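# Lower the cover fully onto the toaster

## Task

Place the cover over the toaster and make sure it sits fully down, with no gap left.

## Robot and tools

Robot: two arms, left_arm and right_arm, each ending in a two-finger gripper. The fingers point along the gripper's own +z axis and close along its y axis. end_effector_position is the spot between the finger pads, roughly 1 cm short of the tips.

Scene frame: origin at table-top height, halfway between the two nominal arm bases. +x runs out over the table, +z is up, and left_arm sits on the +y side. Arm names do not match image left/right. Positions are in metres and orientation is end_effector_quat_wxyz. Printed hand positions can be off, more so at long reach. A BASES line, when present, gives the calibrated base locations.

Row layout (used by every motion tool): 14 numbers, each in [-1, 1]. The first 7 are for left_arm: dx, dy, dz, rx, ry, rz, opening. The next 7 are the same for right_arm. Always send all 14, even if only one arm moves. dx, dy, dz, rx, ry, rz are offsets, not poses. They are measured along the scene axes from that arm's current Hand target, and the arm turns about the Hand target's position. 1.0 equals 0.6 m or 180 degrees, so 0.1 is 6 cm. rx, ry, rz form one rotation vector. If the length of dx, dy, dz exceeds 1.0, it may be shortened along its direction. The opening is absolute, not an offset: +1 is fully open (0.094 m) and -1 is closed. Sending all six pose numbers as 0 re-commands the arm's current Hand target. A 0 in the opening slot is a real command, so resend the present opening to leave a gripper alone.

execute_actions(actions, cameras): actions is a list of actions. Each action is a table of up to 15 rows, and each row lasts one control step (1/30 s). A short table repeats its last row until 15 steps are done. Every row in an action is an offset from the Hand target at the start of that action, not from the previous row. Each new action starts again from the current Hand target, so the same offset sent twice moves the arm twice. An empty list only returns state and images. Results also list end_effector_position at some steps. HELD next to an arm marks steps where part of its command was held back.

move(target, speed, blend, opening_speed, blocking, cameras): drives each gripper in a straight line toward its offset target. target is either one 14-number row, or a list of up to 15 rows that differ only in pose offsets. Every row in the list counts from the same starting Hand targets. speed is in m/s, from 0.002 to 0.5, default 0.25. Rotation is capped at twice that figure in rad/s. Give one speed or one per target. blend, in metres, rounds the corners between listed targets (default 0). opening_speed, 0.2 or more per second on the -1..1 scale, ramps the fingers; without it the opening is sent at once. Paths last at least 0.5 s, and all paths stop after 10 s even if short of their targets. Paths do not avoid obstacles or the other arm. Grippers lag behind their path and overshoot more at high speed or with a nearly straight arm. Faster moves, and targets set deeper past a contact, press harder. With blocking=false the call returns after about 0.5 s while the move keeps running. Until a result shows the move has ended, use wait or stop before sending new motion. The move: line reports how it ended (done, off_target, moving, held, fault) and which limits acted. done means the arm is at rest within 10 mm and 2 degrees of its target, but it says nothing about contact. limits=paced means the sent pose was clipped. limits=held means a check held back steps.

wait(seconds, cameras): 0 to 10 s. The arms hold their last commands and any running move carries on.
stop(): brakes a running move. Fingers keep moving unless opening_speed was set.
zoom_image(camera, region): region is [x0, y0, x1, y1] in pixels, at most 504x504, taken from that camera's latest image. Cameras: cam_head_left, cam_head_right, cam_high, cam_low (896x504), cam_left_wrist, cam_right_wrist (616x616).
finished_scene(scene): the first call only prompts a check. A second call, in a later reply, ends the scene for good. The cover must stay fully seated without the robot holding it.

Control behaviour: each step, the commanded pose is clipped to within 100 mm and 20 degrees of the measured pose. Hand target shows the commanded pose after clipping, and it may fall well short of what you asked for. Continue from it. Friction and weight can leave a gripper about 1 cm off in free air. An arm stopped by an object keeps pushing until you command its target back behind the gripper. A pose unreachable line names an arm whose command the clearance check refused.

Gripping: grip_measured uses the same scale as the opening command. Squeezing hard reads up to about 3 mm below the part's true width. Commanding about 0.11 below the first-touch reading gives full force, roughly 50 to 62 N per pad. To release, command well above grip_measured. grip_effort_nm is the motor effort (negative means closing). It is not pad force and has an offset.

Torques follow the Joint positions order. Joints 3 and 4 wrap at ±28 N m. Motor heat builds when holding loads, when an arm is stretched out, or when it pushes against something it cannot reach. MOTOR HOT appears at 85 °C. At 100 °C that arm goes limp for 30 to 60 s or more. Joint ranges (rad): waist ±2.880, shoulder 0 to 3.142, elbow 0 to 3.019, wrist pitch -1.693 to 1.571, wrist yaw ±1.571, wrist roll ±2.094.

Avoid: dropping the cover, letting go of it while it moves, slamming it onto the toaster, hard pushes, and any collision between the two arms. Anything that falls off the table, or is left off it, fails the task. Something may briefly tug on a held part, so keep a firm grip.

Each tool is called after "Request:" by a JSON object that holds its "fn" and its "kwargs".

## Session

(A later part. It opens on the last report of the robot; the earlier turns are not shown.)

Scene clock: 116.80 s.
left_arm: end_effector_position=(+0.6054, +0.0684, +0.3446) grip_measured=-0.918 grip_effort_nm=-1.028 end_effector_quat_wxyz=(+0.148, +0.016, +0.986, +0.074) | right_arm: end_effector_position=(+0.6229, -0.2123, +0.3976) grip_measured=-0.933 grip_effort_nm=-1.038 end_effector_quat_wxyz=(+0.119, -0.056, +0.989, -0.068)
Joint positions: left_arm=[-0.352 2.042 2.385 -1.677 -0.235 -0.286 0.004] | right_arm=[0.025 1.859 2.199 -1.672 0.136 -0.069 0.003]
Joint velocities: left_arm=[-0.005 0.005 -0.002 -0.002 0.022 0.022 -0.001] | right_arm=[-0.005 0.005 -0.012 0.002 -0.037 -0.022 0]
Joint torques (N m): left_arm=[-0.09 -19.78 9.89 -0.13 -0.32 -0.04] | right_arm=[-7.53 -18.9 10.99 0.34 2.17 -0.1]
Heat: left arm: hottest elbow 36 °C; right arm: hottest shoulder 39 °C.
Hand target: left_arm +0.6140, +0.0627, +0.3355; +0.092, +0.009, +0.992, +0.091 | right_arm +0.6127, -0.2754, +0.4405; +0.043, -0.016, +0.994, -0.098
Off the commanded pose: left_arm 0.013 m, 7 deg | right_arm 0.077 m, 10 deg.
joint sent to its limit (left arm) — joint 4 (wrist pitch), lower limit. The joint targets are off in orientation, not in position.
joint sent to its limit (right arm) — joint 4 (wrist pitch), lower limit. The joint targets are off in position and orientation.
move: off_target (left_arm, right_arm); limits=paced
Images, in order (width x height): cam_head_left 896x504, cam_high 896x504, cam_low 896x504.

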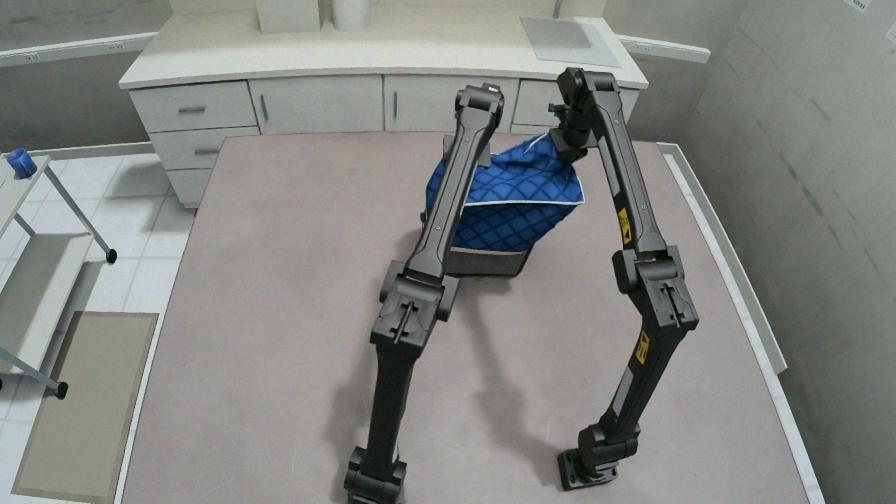

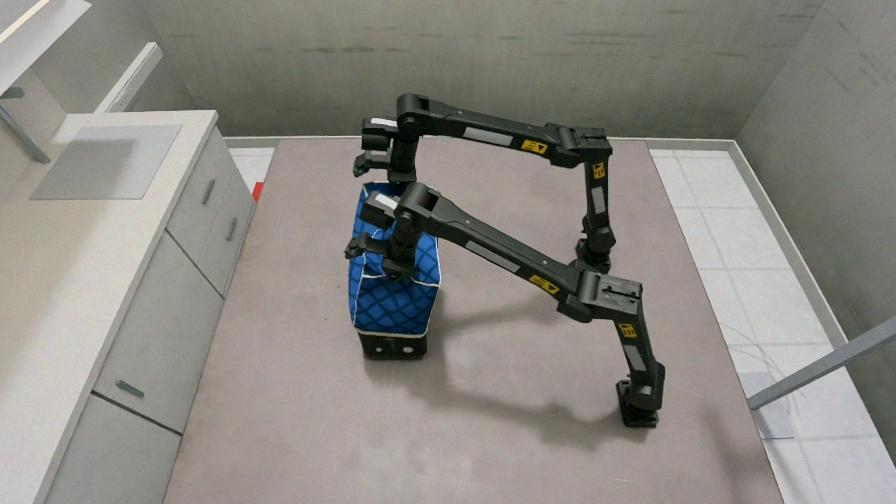

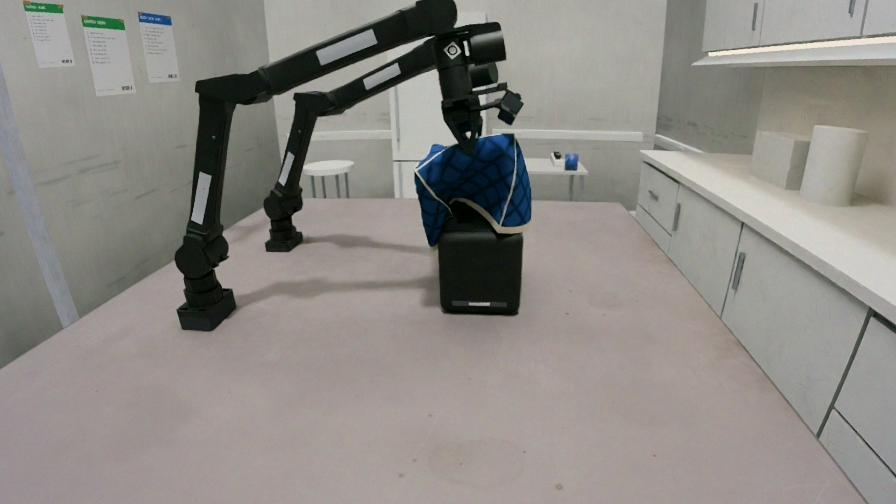

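Request:
{"fn": "move", "kwargs": {"target": [-0.005,-0.07,0.03,0,0,0,-1,0,-0.05,-0.02,0,0,0,-1], "speed": 0.13, "cameras": ["cam_high","cam_low","cam_head_right"]}}

Request:
{"fn": "zoom_image", "kwargs": {"camera": "cam_low", "region": [380, 100, 600, 340]}}

Scene clock: 121.57 s.
left_arm: end_effector_position=(+0.6035, +0.0311, +0.3630) grip_measured=-0.918 grip_effort_nm=-1.028 end_effector_quat_wxyz=(+0.177, +0.017, +0.982, +0.064) | right_arm: end_effector_position=(+0.6219, -0.2493, +0.3975) grip_measured=-0.933 grip_effort_nm=-1.038 end_effector_quat_wxyz=(+0.113, -0.050, +0.990, -0.074)
Joint positions: left_arm=[-0.408 2.059 2.454 -1.679 -0.249 -0.332 0.004] | right_arm=[-0.036 1.859 2.199 -1.675 0.136 -0.116 0.003]
Joint velocities: left_arm=[-0.005 -0.005 0.007 -0.017 -0.037 0.022 0.001] | right_arm=[0.005 0.005 0.017 0.007 -0.007 0.051 0]
Joint torques (N m): left_arm=[-0.79 -20.07 9.68 -0.01 -0.18 -0.02] | right_arm=[-7 -17.79 10.58 0.4 2.04 -0.13]
Heat: left arm: hottest elbow 36 °C; right arm: hottest shoulder 39 °C.
Hand target: left_arm +0.6107, +0.0206, +0.3528; +0.091, +0.009, +0.992, +0.091 | right_arm +0.6126, -0.3056, +0.4284; +0.043, -0.016, +0.994, -0.099
Off the commanded pose: left_arm 0.016 m, 10 deg | right_arm 0.065 m, 9 deg.
joint sent to its limit (left arm) — joint 4 (wrist pitch), lower limit. The joint targets are off in orientation, not in position.
joint sent to its limit (right arm) — joint 4 (wrist pitch), lower limit. The joint targets are off in position and orientation.
move: off_target (left_arm, right_arm)
Images, in order (width x height): cam_head_right 896x504, cam_high 896x504, cam_low 896x504.

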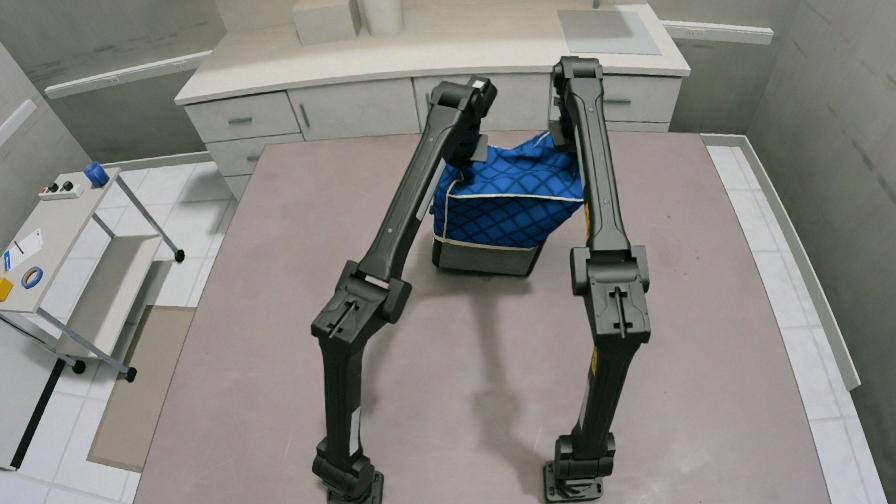

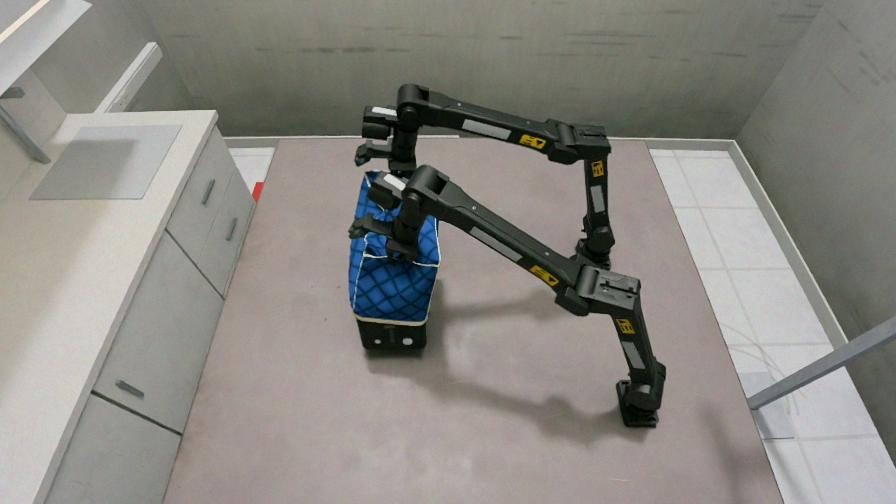

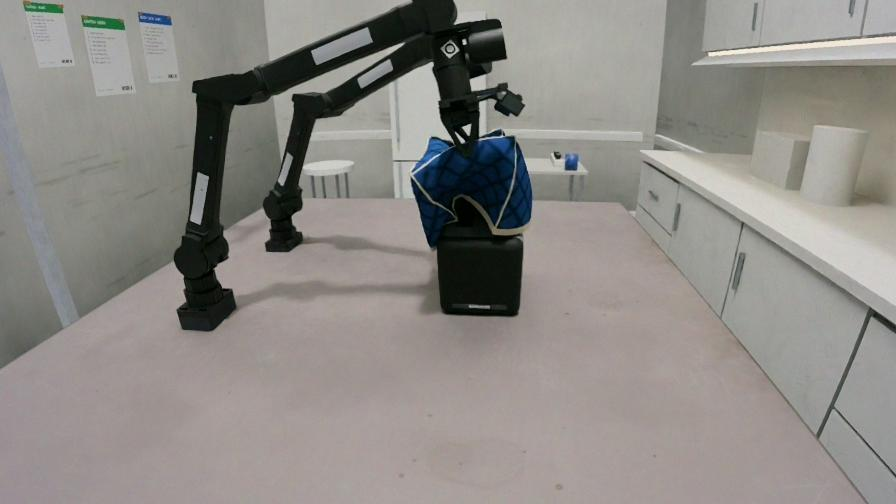

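Scaled by 2.100.

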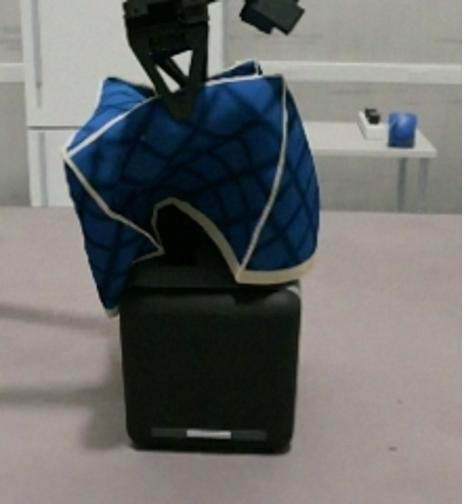

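Request:
{"fn": "move", "kwargs": {"target": [0,0,0.04,0,0,0,-1,0,0.0,-0.19,0,0,0,-1], "speed": 0.13, "cameras": ["cam_high","cam_low","cam_head_right"]}}

Request:
{"fn": "zoom_image", "kwargs": {"camera": "cam_low", "region": [380, 100, 600, 340]}}

Request:
{"fn": "zoom_image", "kwargs": {"camera": "cam_head_right", "region": [380, 90, 620, 300]}}

Scene clock: 128.37 s.
left_arm: end_effector_position=(+0.5954, +0.0029, +0.3692) grip_measured=-0.918 grip_effort_nm=-1.023 end_effector_quat_wxyz=(+0.181, +0.036, +0.982, +0.048) | right_arm: end_effector_position=(+0.6116, -0.2745, +0.3275) grip_measured=-0.933 grip_effort_nm=-1.033 end_effector_quat_wxyz=(+0.058, -0.036, +0.994, -0.084)
Joint positions: left_arm=[-0.445 2.066 2.484 -1.686 -0.23 -0.333 0.004] | right_arm=[-0.071 1.859 2.021 -1.604 0.159 -0.117 0.003]
Joint velocities: left_arm=[-0.005 -0.034 -0.002 -0.017 -0.022 -0.022 -0.002] | right_arm=[0.005 0.005 -0.012 -0.007 0.022 -0.022 0]
Joint torques (N m): left_arm=[2.08 -21.54 10.17 0.31 -0.85 0.08] | right_arm=[-4.48 -14.39 8.24 0.5 1.32 0.12]
Heat: left arm: hottest elbow 37 °C; right arm: hottest shoulder 38 °C.
Hand target: left_arm +0.6106, +0.0202, +0.3771; +0.092, +0.010, +0.992, +0.091 | right_arm +0.6110, -0.3052, +0.3136; +0.043, -0.016, +0.994, -0.099
Off the commanded pose: left_arm 0.025 m, 12 deg | right_arm 0.034 m, 3 deg.
joint sent to its limit (left arm) — joint 4 (wrist pitch), lower limit. The joint targets are off in orientation, not in position.
move: off_target (left_arm, right_arm)
Images, in order (width x height): cam_head_right 896x504, cam_high 896x504, cam_low 896x504.

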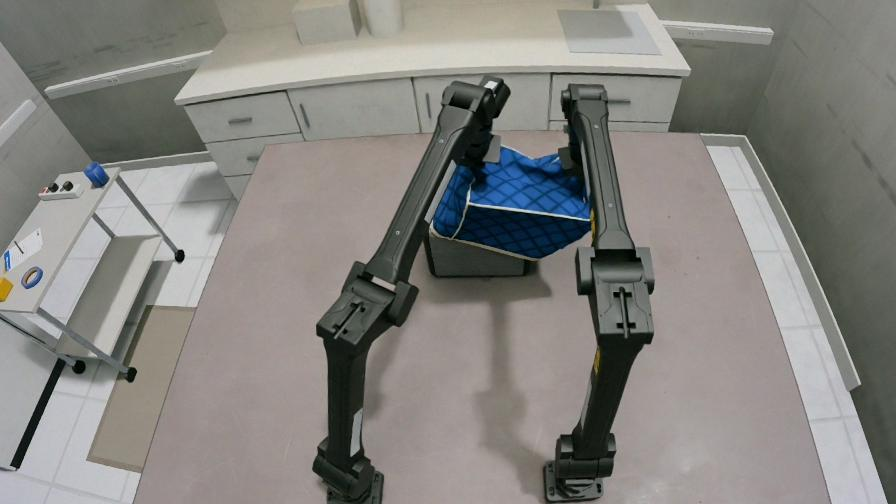

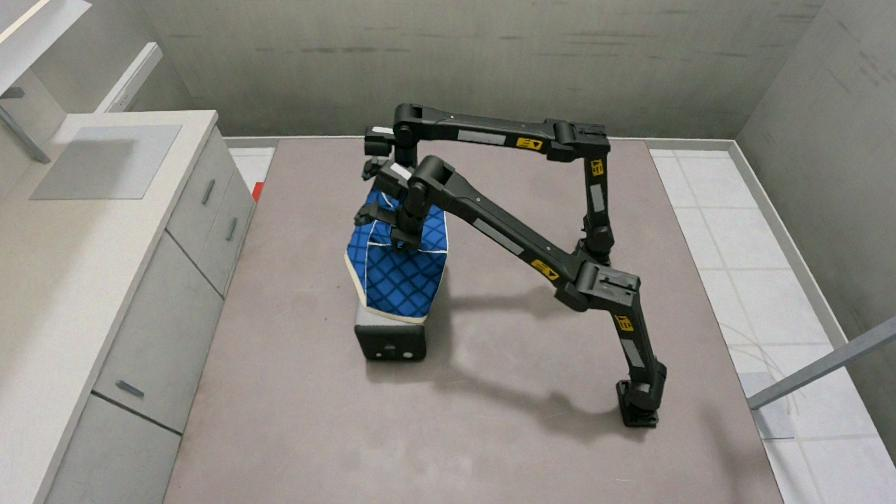

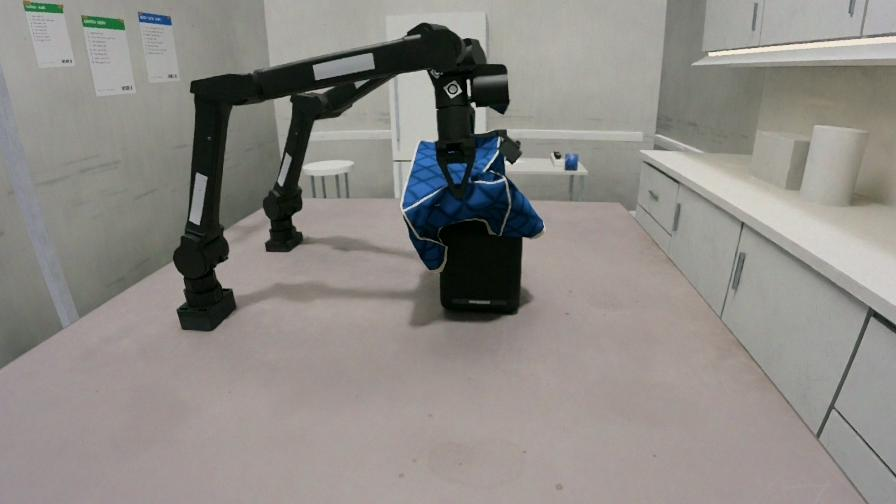

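Scaled by 2.100.

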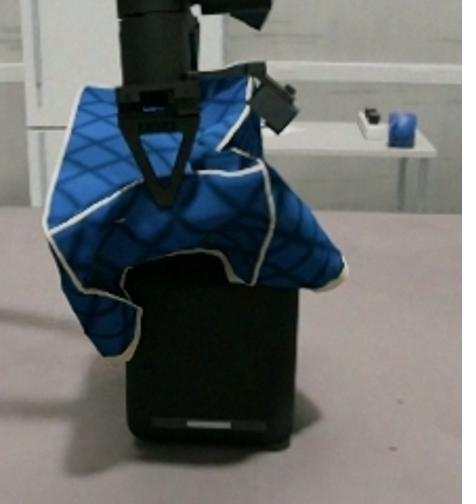

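Scaled by 2.100.

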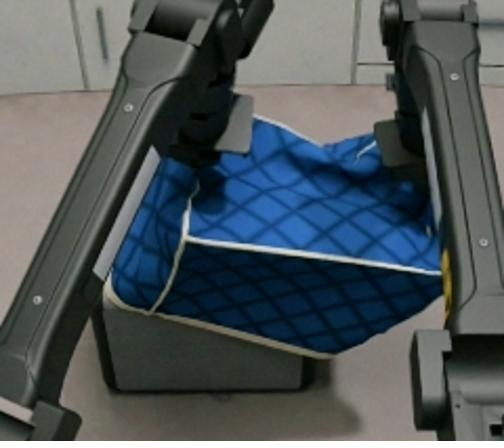

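Request:
{"fn": "move", "kwargs": {"target": [[0,0,0.02,0,0,0,-1,0,0.02,0.22,0,0,0,-1],[0,-0.1,0.02,0,0,0,-1,0,-0.09,0.23,0,0,0,-1]], "speed": 0.13, "cameras": ["cam_high","cam_low","cam_head_right"]}}

Request:
{"fn": "zoom_image", "kwargs": {"camera": "cam_low", "region": [380, 100, 600, 340]}}

Request:
{"fn": "zoom_image", "kwargs": {"camera": "cam_head_right", "region": [380, 90, 620, 300]}}

Scene clock: 138.50 s.
left_arm: end_effector_position=(+0.5932, -0.0536, +0.3912) grip_measured=-0.918 grip_effort_nm=-1.028 end_effector_quat_wxyz=(+0.224, +0.040, +0.973, +0.026) | right_arm: end_effector_position=(+0.6100, -0.3362, +0.4266) grip_measured=-0.933 grip_effort_nm=-1.028 end_effector_quat_wxyz=(+0.129, -0.032, +0.985, -0.106)
Joint positions: left_arm=[-0.524 2.122 2.623 -1.686 -0.248 -0.387 0.004] | right_arm=[-0.172 1.836 2.235 -1.675 0.164 -0.224 0.003]
Joint velocities: left_arm=[0.005 -0.015 0.002 0.007 0.007 0.007 0] | right_arm=[0.015 -0.005 -0.002 -0.002 0.081 -0.022 0.001]
Joint torques (N m): left_arm=[1.96 -21.36 9.54 0.38 -0.68 0.05] | right_arm=[-3.6 -14.74 14.6 0.53 0.9 -0.08]
Heat: left arm: hottest elbow 39 °C; right arm: hottest shoulder 37 °C.
Hand target: left_arm +0.6104, -0.0399, +0.3882; +0.091, +0.010, +0.992, +0.091 | right_arm +0.6131, -0.3596, +0.4524; +0.042, -0.016, +0.994, -0.100
Off the commanded pose: left_arm 0.022 m, 17 deg | right_arm 0.034 m, 10 deg.
joint sent to its limit (left arm) — joint 4 (wrist pitch), lower limit. The joint targets are off in orientation, not in position.
joint sent to its limit (right arm) — joint 4 (wrist pitch), lower limit. The joint targets are off in orientation, not in position.
move: off_target (left_arm, right_arm)
Images, in order (width x height): cam_head_right 896x504, cam_high 896x504, cam_low 896x504.

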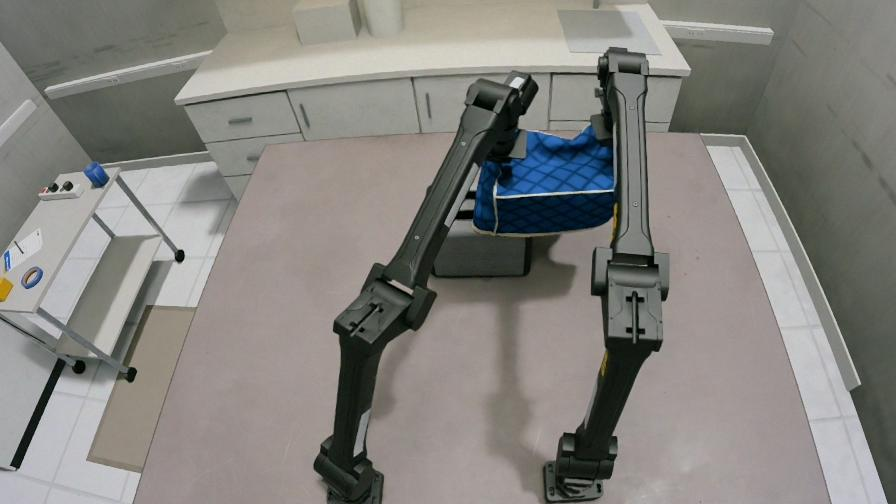

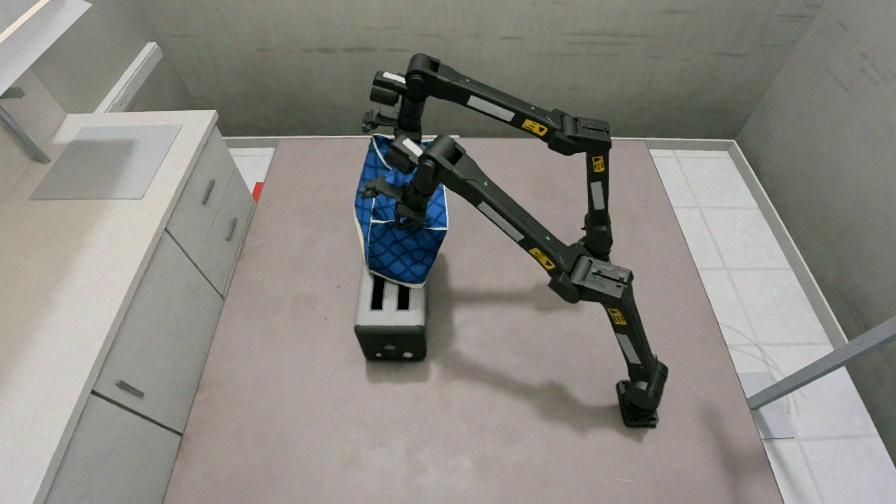

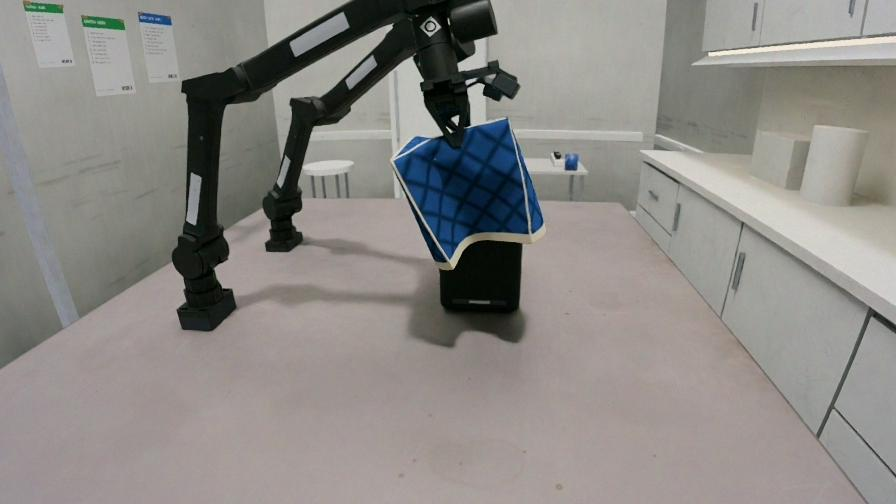

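Scaled by 2.100.

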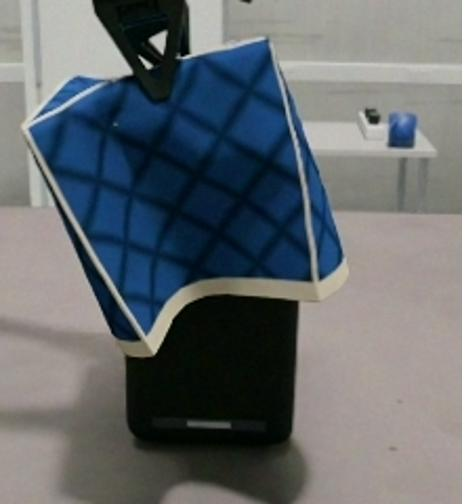

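Scaled by 2.100.

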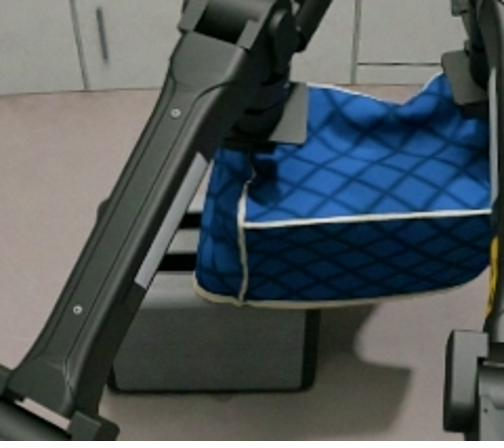

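Request:
{"fn": "move", "kwargs": {"target": [[0.005,0.05,0.06,0,0,0,-1,0.005,0.05,-0.08,0,0,0,-1],[0.005,0.2,0.08,0,0,0,-1,0.005,0.2,-0.1,0,0,0,-1]], "speed": 0.13, "cameras": ["cam_high","cam_low","cam_head_right"]}}

Request:
{"fn": "zoom_image", "kwargs": {"camera": "cam_low", "region": [380, 100, 600, 340]}}

Request:
{"fn": "zoom_image", "kwargs": {"camera": "cam_head_right", "region": [380, 90, 620, 300]}}

Scene clock: 147.13 s.
left_arm: end_effector_position=(+0.6184, +0.0501, +0.4040) grip_measured=-0.918 grip_effort_nm=-1.023 end_effector_quat_wxyz=(+0.215, +0.040, +0.975, +0.049) | right_arm: end_effector_position=(+0.6142, -0.2274, +0.4022) grip_measured=-0.933 grip_effort_nm=-1.038 end_effector_quat_wxyz=(+0.117, -0.033, +0.988, -0.090)
Joint positions: left_arm=[-0.368 2.069 2.571 -1.686 -0.226 -0.237 0.004] | right_arm=[0.014 1.836 2.175 -1.675 0.184 -0.038 0.003]
Joint velocities: left_arm=[-0.005 -0.024 -0.012 -0.007 -0.081 -0.051 0.001] | right_arm=[-0.005 -0.005 0.007 0.007 -0.051 0.022 0]
Joint torques (N m): left_arm=[2.08 -26.93 7.27 0.57 -0.72 0.13] | right_arm=[-2.2 -14.39 7.99 0.47 0.79 0.23]
Heat: left arm: hottest elbow 39 °C; right arm: hottest shoulder 36 °C.
Hand target: left_arm +0.6137, +0.0791, +0.4379; +0.092, +0.010, +0.992, +0.090 | right_arm +0.6149, -0.2391, +0.3923; +0.043, -0.016, +0.994, -0.097
Off the commanded pose: left_arm 0.044 m, 16 deg | right_arm 0.016 m, 9 deg.
joint sent to its limit (left arm) — joint 4 (wrist pitch), lower limit. The joint targets are off in orientation, not in position.
joint sent to its limit (right arm) — joint 4 (wrist pitch), lower limit. The joint targets are off in orientation, not in position.
move: off_target (left_arm, right_arm)
Images, in order (width x height): cam_head_right 896x504, cam_high 896x504, cam_low 896x504.

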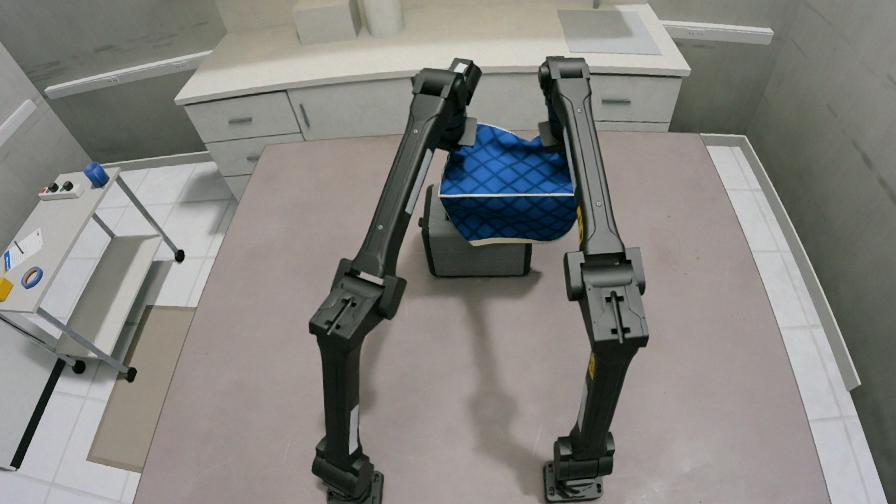

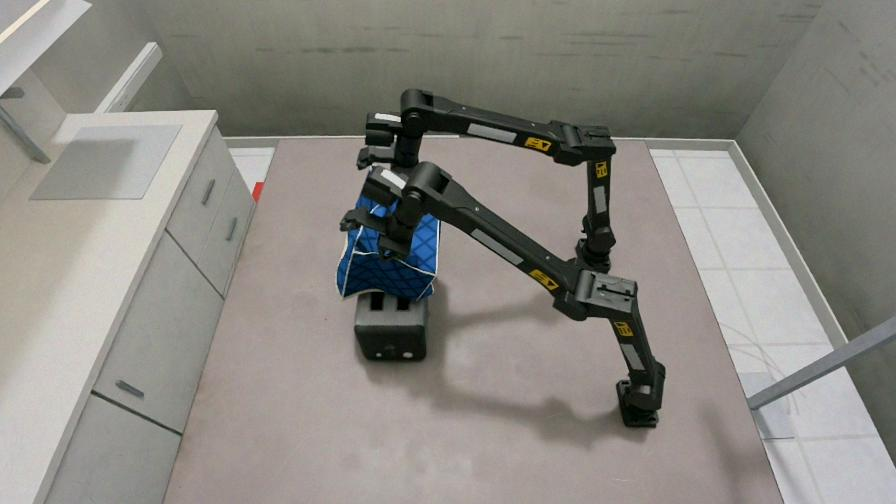

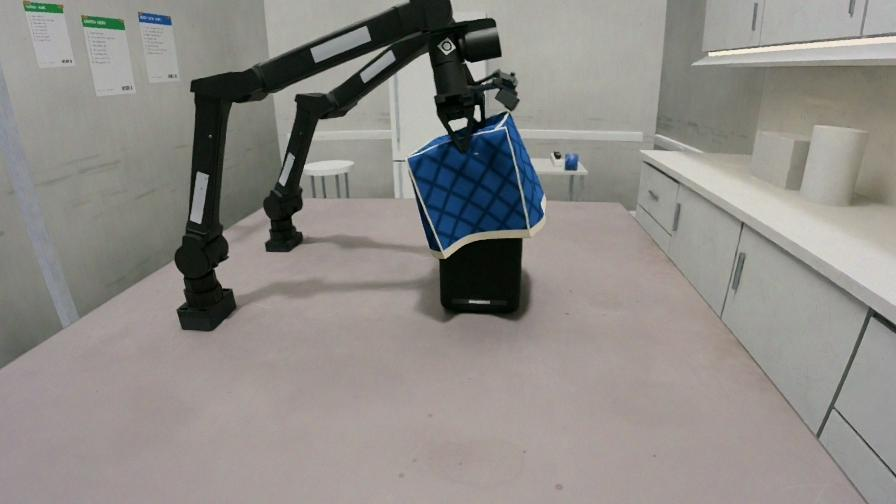

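Scaled by 2.100.

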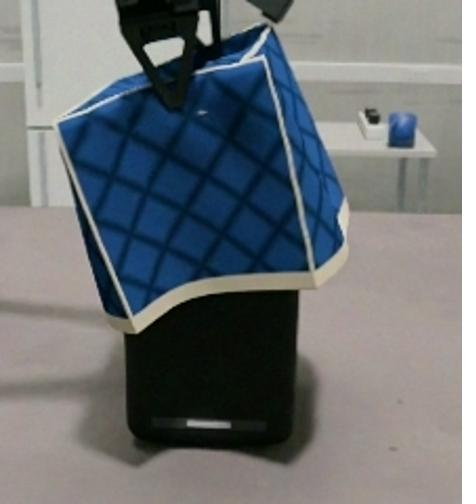

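Scaled by 2.100.

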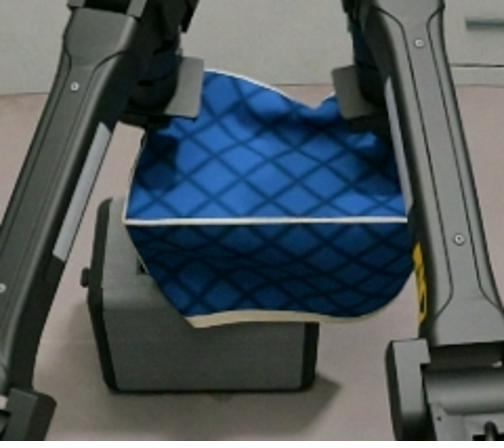

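Request:
{"fn": "move", "kwargs": {"target": [[0,0.02,0.03,0,0,0,-1,0.0,-0.03,-0.1,0,0,0,-1],[0,0.15,0.05,0,0,0,-1,0.0,0.04,-0.13,0,0,0,-1]], "speed": 0.13, "cameras": ["cam_high","cam_low","cam_head_right"]}}

Request:
{"fn": "zoom_image", "kwargs": {"camera": "cam_low", "region": [380, 100, 600, 340]}}

Request:
{"fn": "zoom_image", "kwargs": {"camera": "cam_high", "region": [300, 150, 520, 380]}}

Scene clock: 155.57 s.
left_arm: end_effector_position=(+0.6190, +0.0959, +0.4104) grip_measured=-0.918 grip_effort_nm=-1.033 end_effector_quat_wxyz=(+0.203, +0.069, +0.975, +0.048) | right_arm: end_effector_position=(+0.6115, -0.1820, +0.3453) grip_measured=-0.933 grip_effort_nm=-1.033 end_effector_quat_wxyz=(+0.079, -0.036, +0.993, -0.074)
Joint positions: left_arm=[-0.292 2.03 2.528 -1.686 -0.179 -0.111 0.004] | right_arm=[0.083 1.853 2.058 -1.628 0.161 0.035 0.003]
Joint velocities: left_arm=[-0.015 0.005 -0.012 0.017 -0.051 -0.037 0] | right_arm=[-0.005 -0.005 0.002 -0.002 -0.051 -0.051 0]
Joint torques (N m): left_arm=[6.42 -28.81 8.12 0.43 -1.49 0.08] | right_arm=[-4.54 -12.92 6.93 -0.01 1.56 0.16]
Heat: left arm: hottest elbow 38 °C; right arm: hottest shoulder 35 °C.
Hand target: left_arm +0.6140, +0.1685, +0.4692; +0.093, +0.010, +0.992, +0.090 | right_arm +0.6136, -0.2151, +0.3137; +0.043, -0.016, +0.994, -0.097
Off the commanded pose: left_arm 0.093 m, 15 deg | right_arm 0.046 m, 5 deg.
joint sent to its limit (left arm) — joint 4 (wrist pitch), lower limit. The joint targets are off in position and orientation.
move: off_target (left_arm, right_arm); limits=paced
Images, in order (width x height): cam_head_right 896x504, cam_high 896x504, cam_low 896x504.

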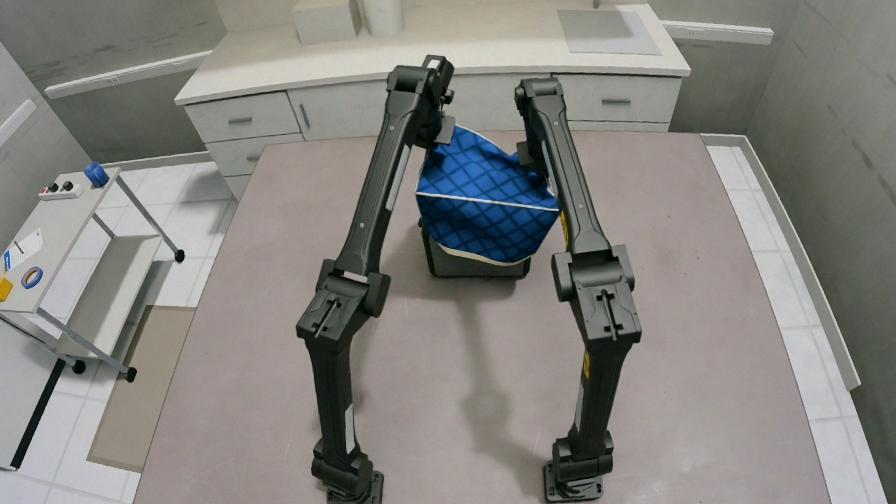

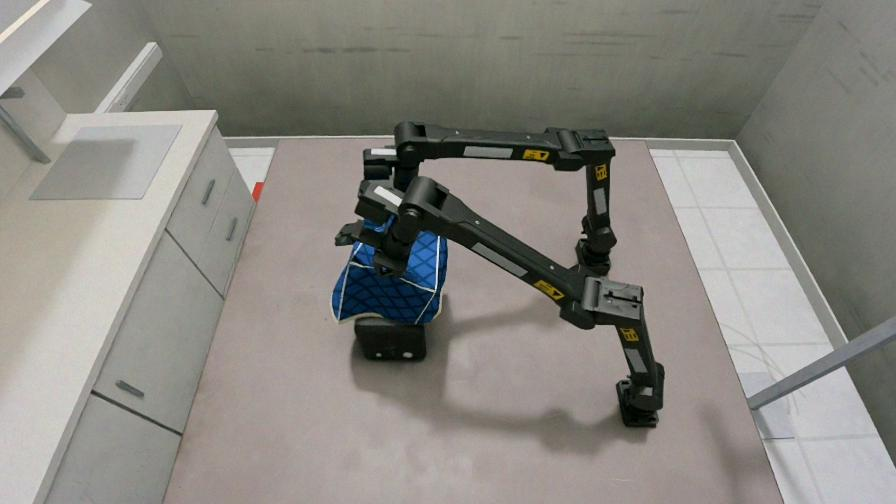

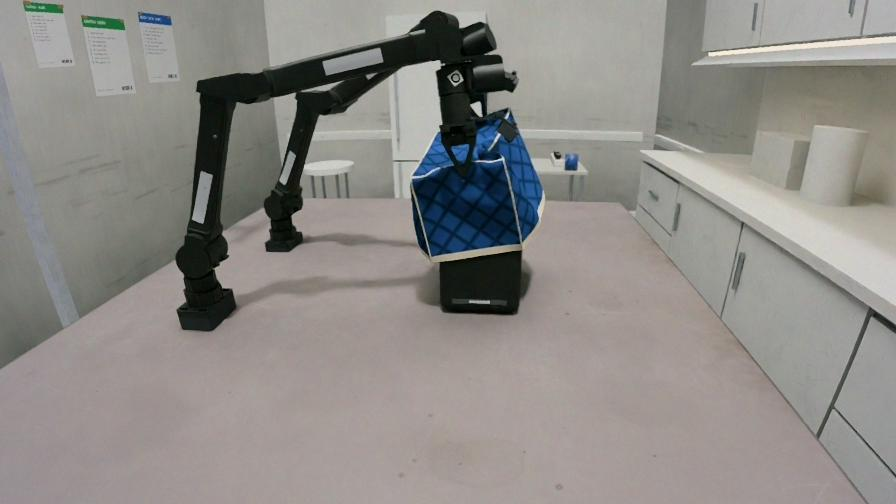

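Scaled by 2.100.

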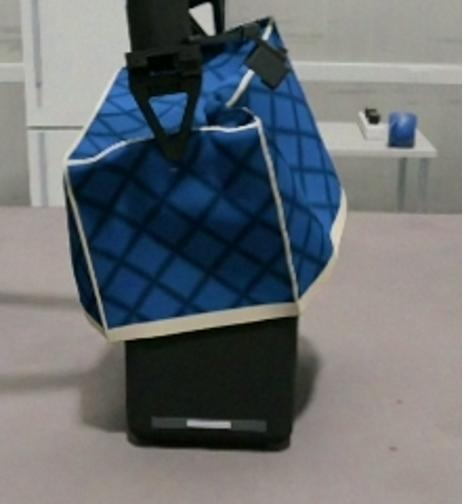

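Scaled by 2.191.

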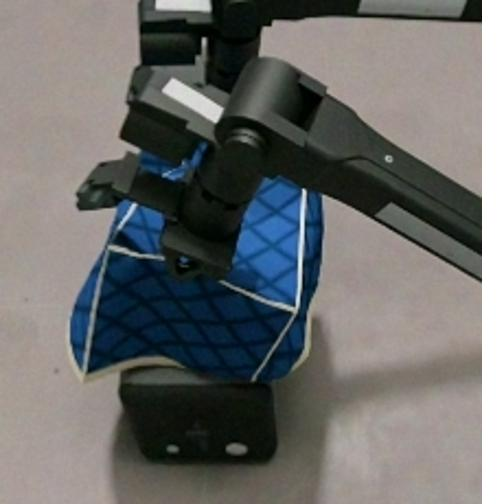

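Request:
{"fn": "move", "kwargs": {"target": [[0,0.09,-0.03,0,0,0,-1,0.0,0.08,0.02,0,0,0,-1]], "speed": 0.12, "cameras": ["cam_high","cam_low","cam_head_left"]}}

Request:
{"fn": "zoom_image", "kwargs": {"camera": "cam_low", "region": [380, 100, 600, 340]}}

Request:
{"fn": "zoom_image", "kwargs": {"camera": "cam_high", "region": [300, 150, 520, 380]}}

Request:
{"fn": "zoom_image", "kwargs": {"camera": "cam_head_left", "region": [350, 90, 600, 310]}}

Scene clock: 162.67 s.
left_arm: end_effector_position=(+0.6208, +0.1420, +0.3916) grip_measured=-0.918 grip_effort_nm=-1.028 end_effector_quat_wxyz=(+0.173, +0.071, +0.981, +0.057) | right_arm: end_effector_position=(+0.6041, -0.1385, +0.3421) grip_measured=-0.933 grip_effort_nm=-1.033 end_effector_quat_wxyz=(+0.074, -0.037, +0.994, -0.070)
Joint positions: left_arm=[-0.221 2.013 2.46 -1.686 -0.16 -0.044 0.004] | right_arm=[0.157 1.86 2.061 -1.645 0.162 0.11 0.003]
Joint velocities: left_arm=[-0.024 -0.005 -0.012 -0.002 -0.007 -0.081 0] | right_arm=[-0.015 -0.015 -0.027 -0.017 -0.066 0.007 0]
Joint torques (N m): left_arm=[7.24 -28.92 8.36 0.24 -1.58 0.07] | right_arm=[-4.01 -12.34 11.44 -0.76 1.66 0.2]
Heat: left arm: hottest elbow 38 °C; right arm: hottest shoulder 36 °C.
Hand target: left_arm +0.6143, +0.2217, +0.4512; +0.093, +0.010, +0.991, +0.090 | right_arm +0.6136, -0.1668, +0.3257; +0.043, -0.016, +0.994, -0.095
Off the commanded pose: left_arm 0.100 m, 12 deg; position clipped | right_arm 0.034 m, 5 deg.
joint sent to its limit (left arm) — joint 4 (wrist pitch), lower limit. The joint targets are off in position and orientation.
joint sent to its limit (right arm) — joint 4 (wrist pitch), lower limit. The joint targets still meet the commanded pose.
move: off_target (left_arm, right_arm); limits=paced
Images, in order (width x height): cam_head_left 896x504, cam_high 896x504, cam_low 896x504.

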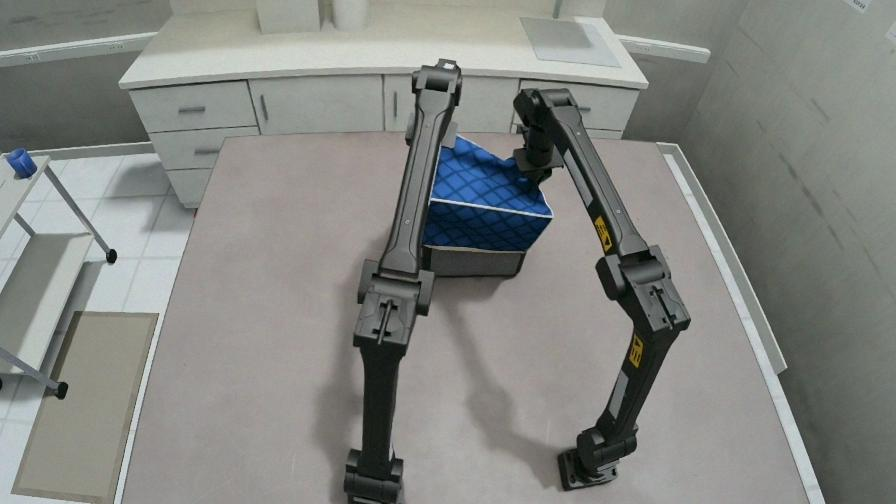

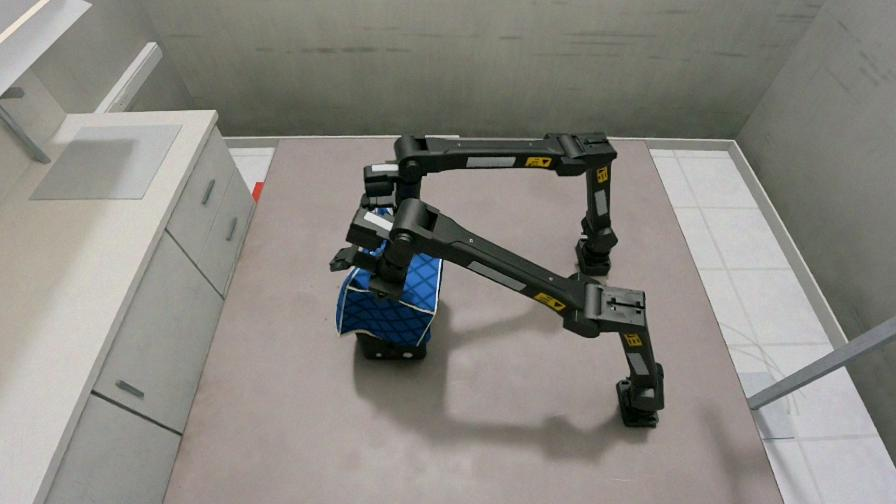

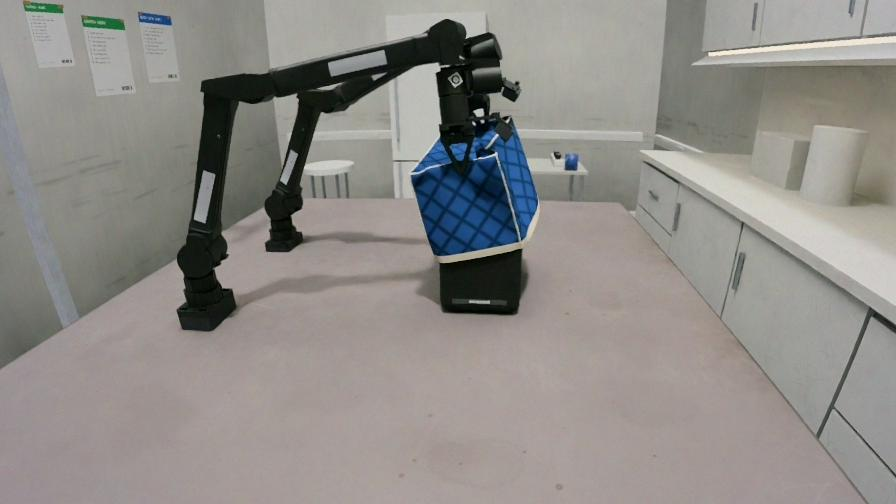

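Scaled by 2.100.

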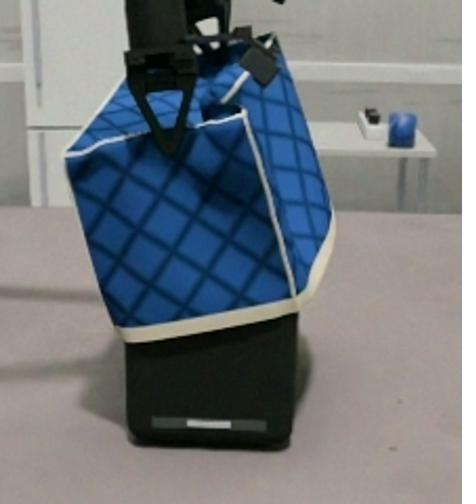

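Scaled by 2.191.

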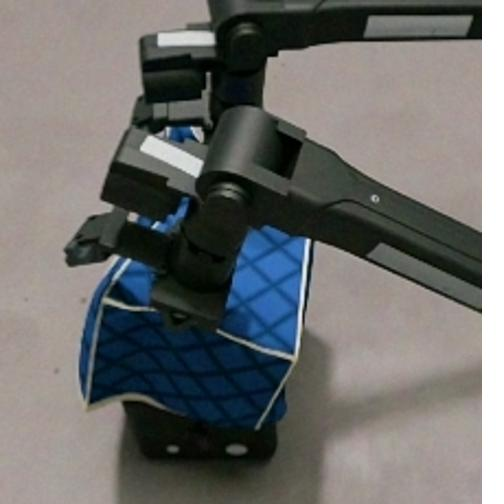

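Scaled by 2.016.

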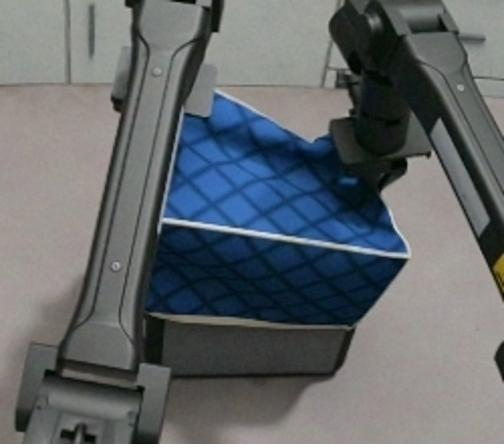

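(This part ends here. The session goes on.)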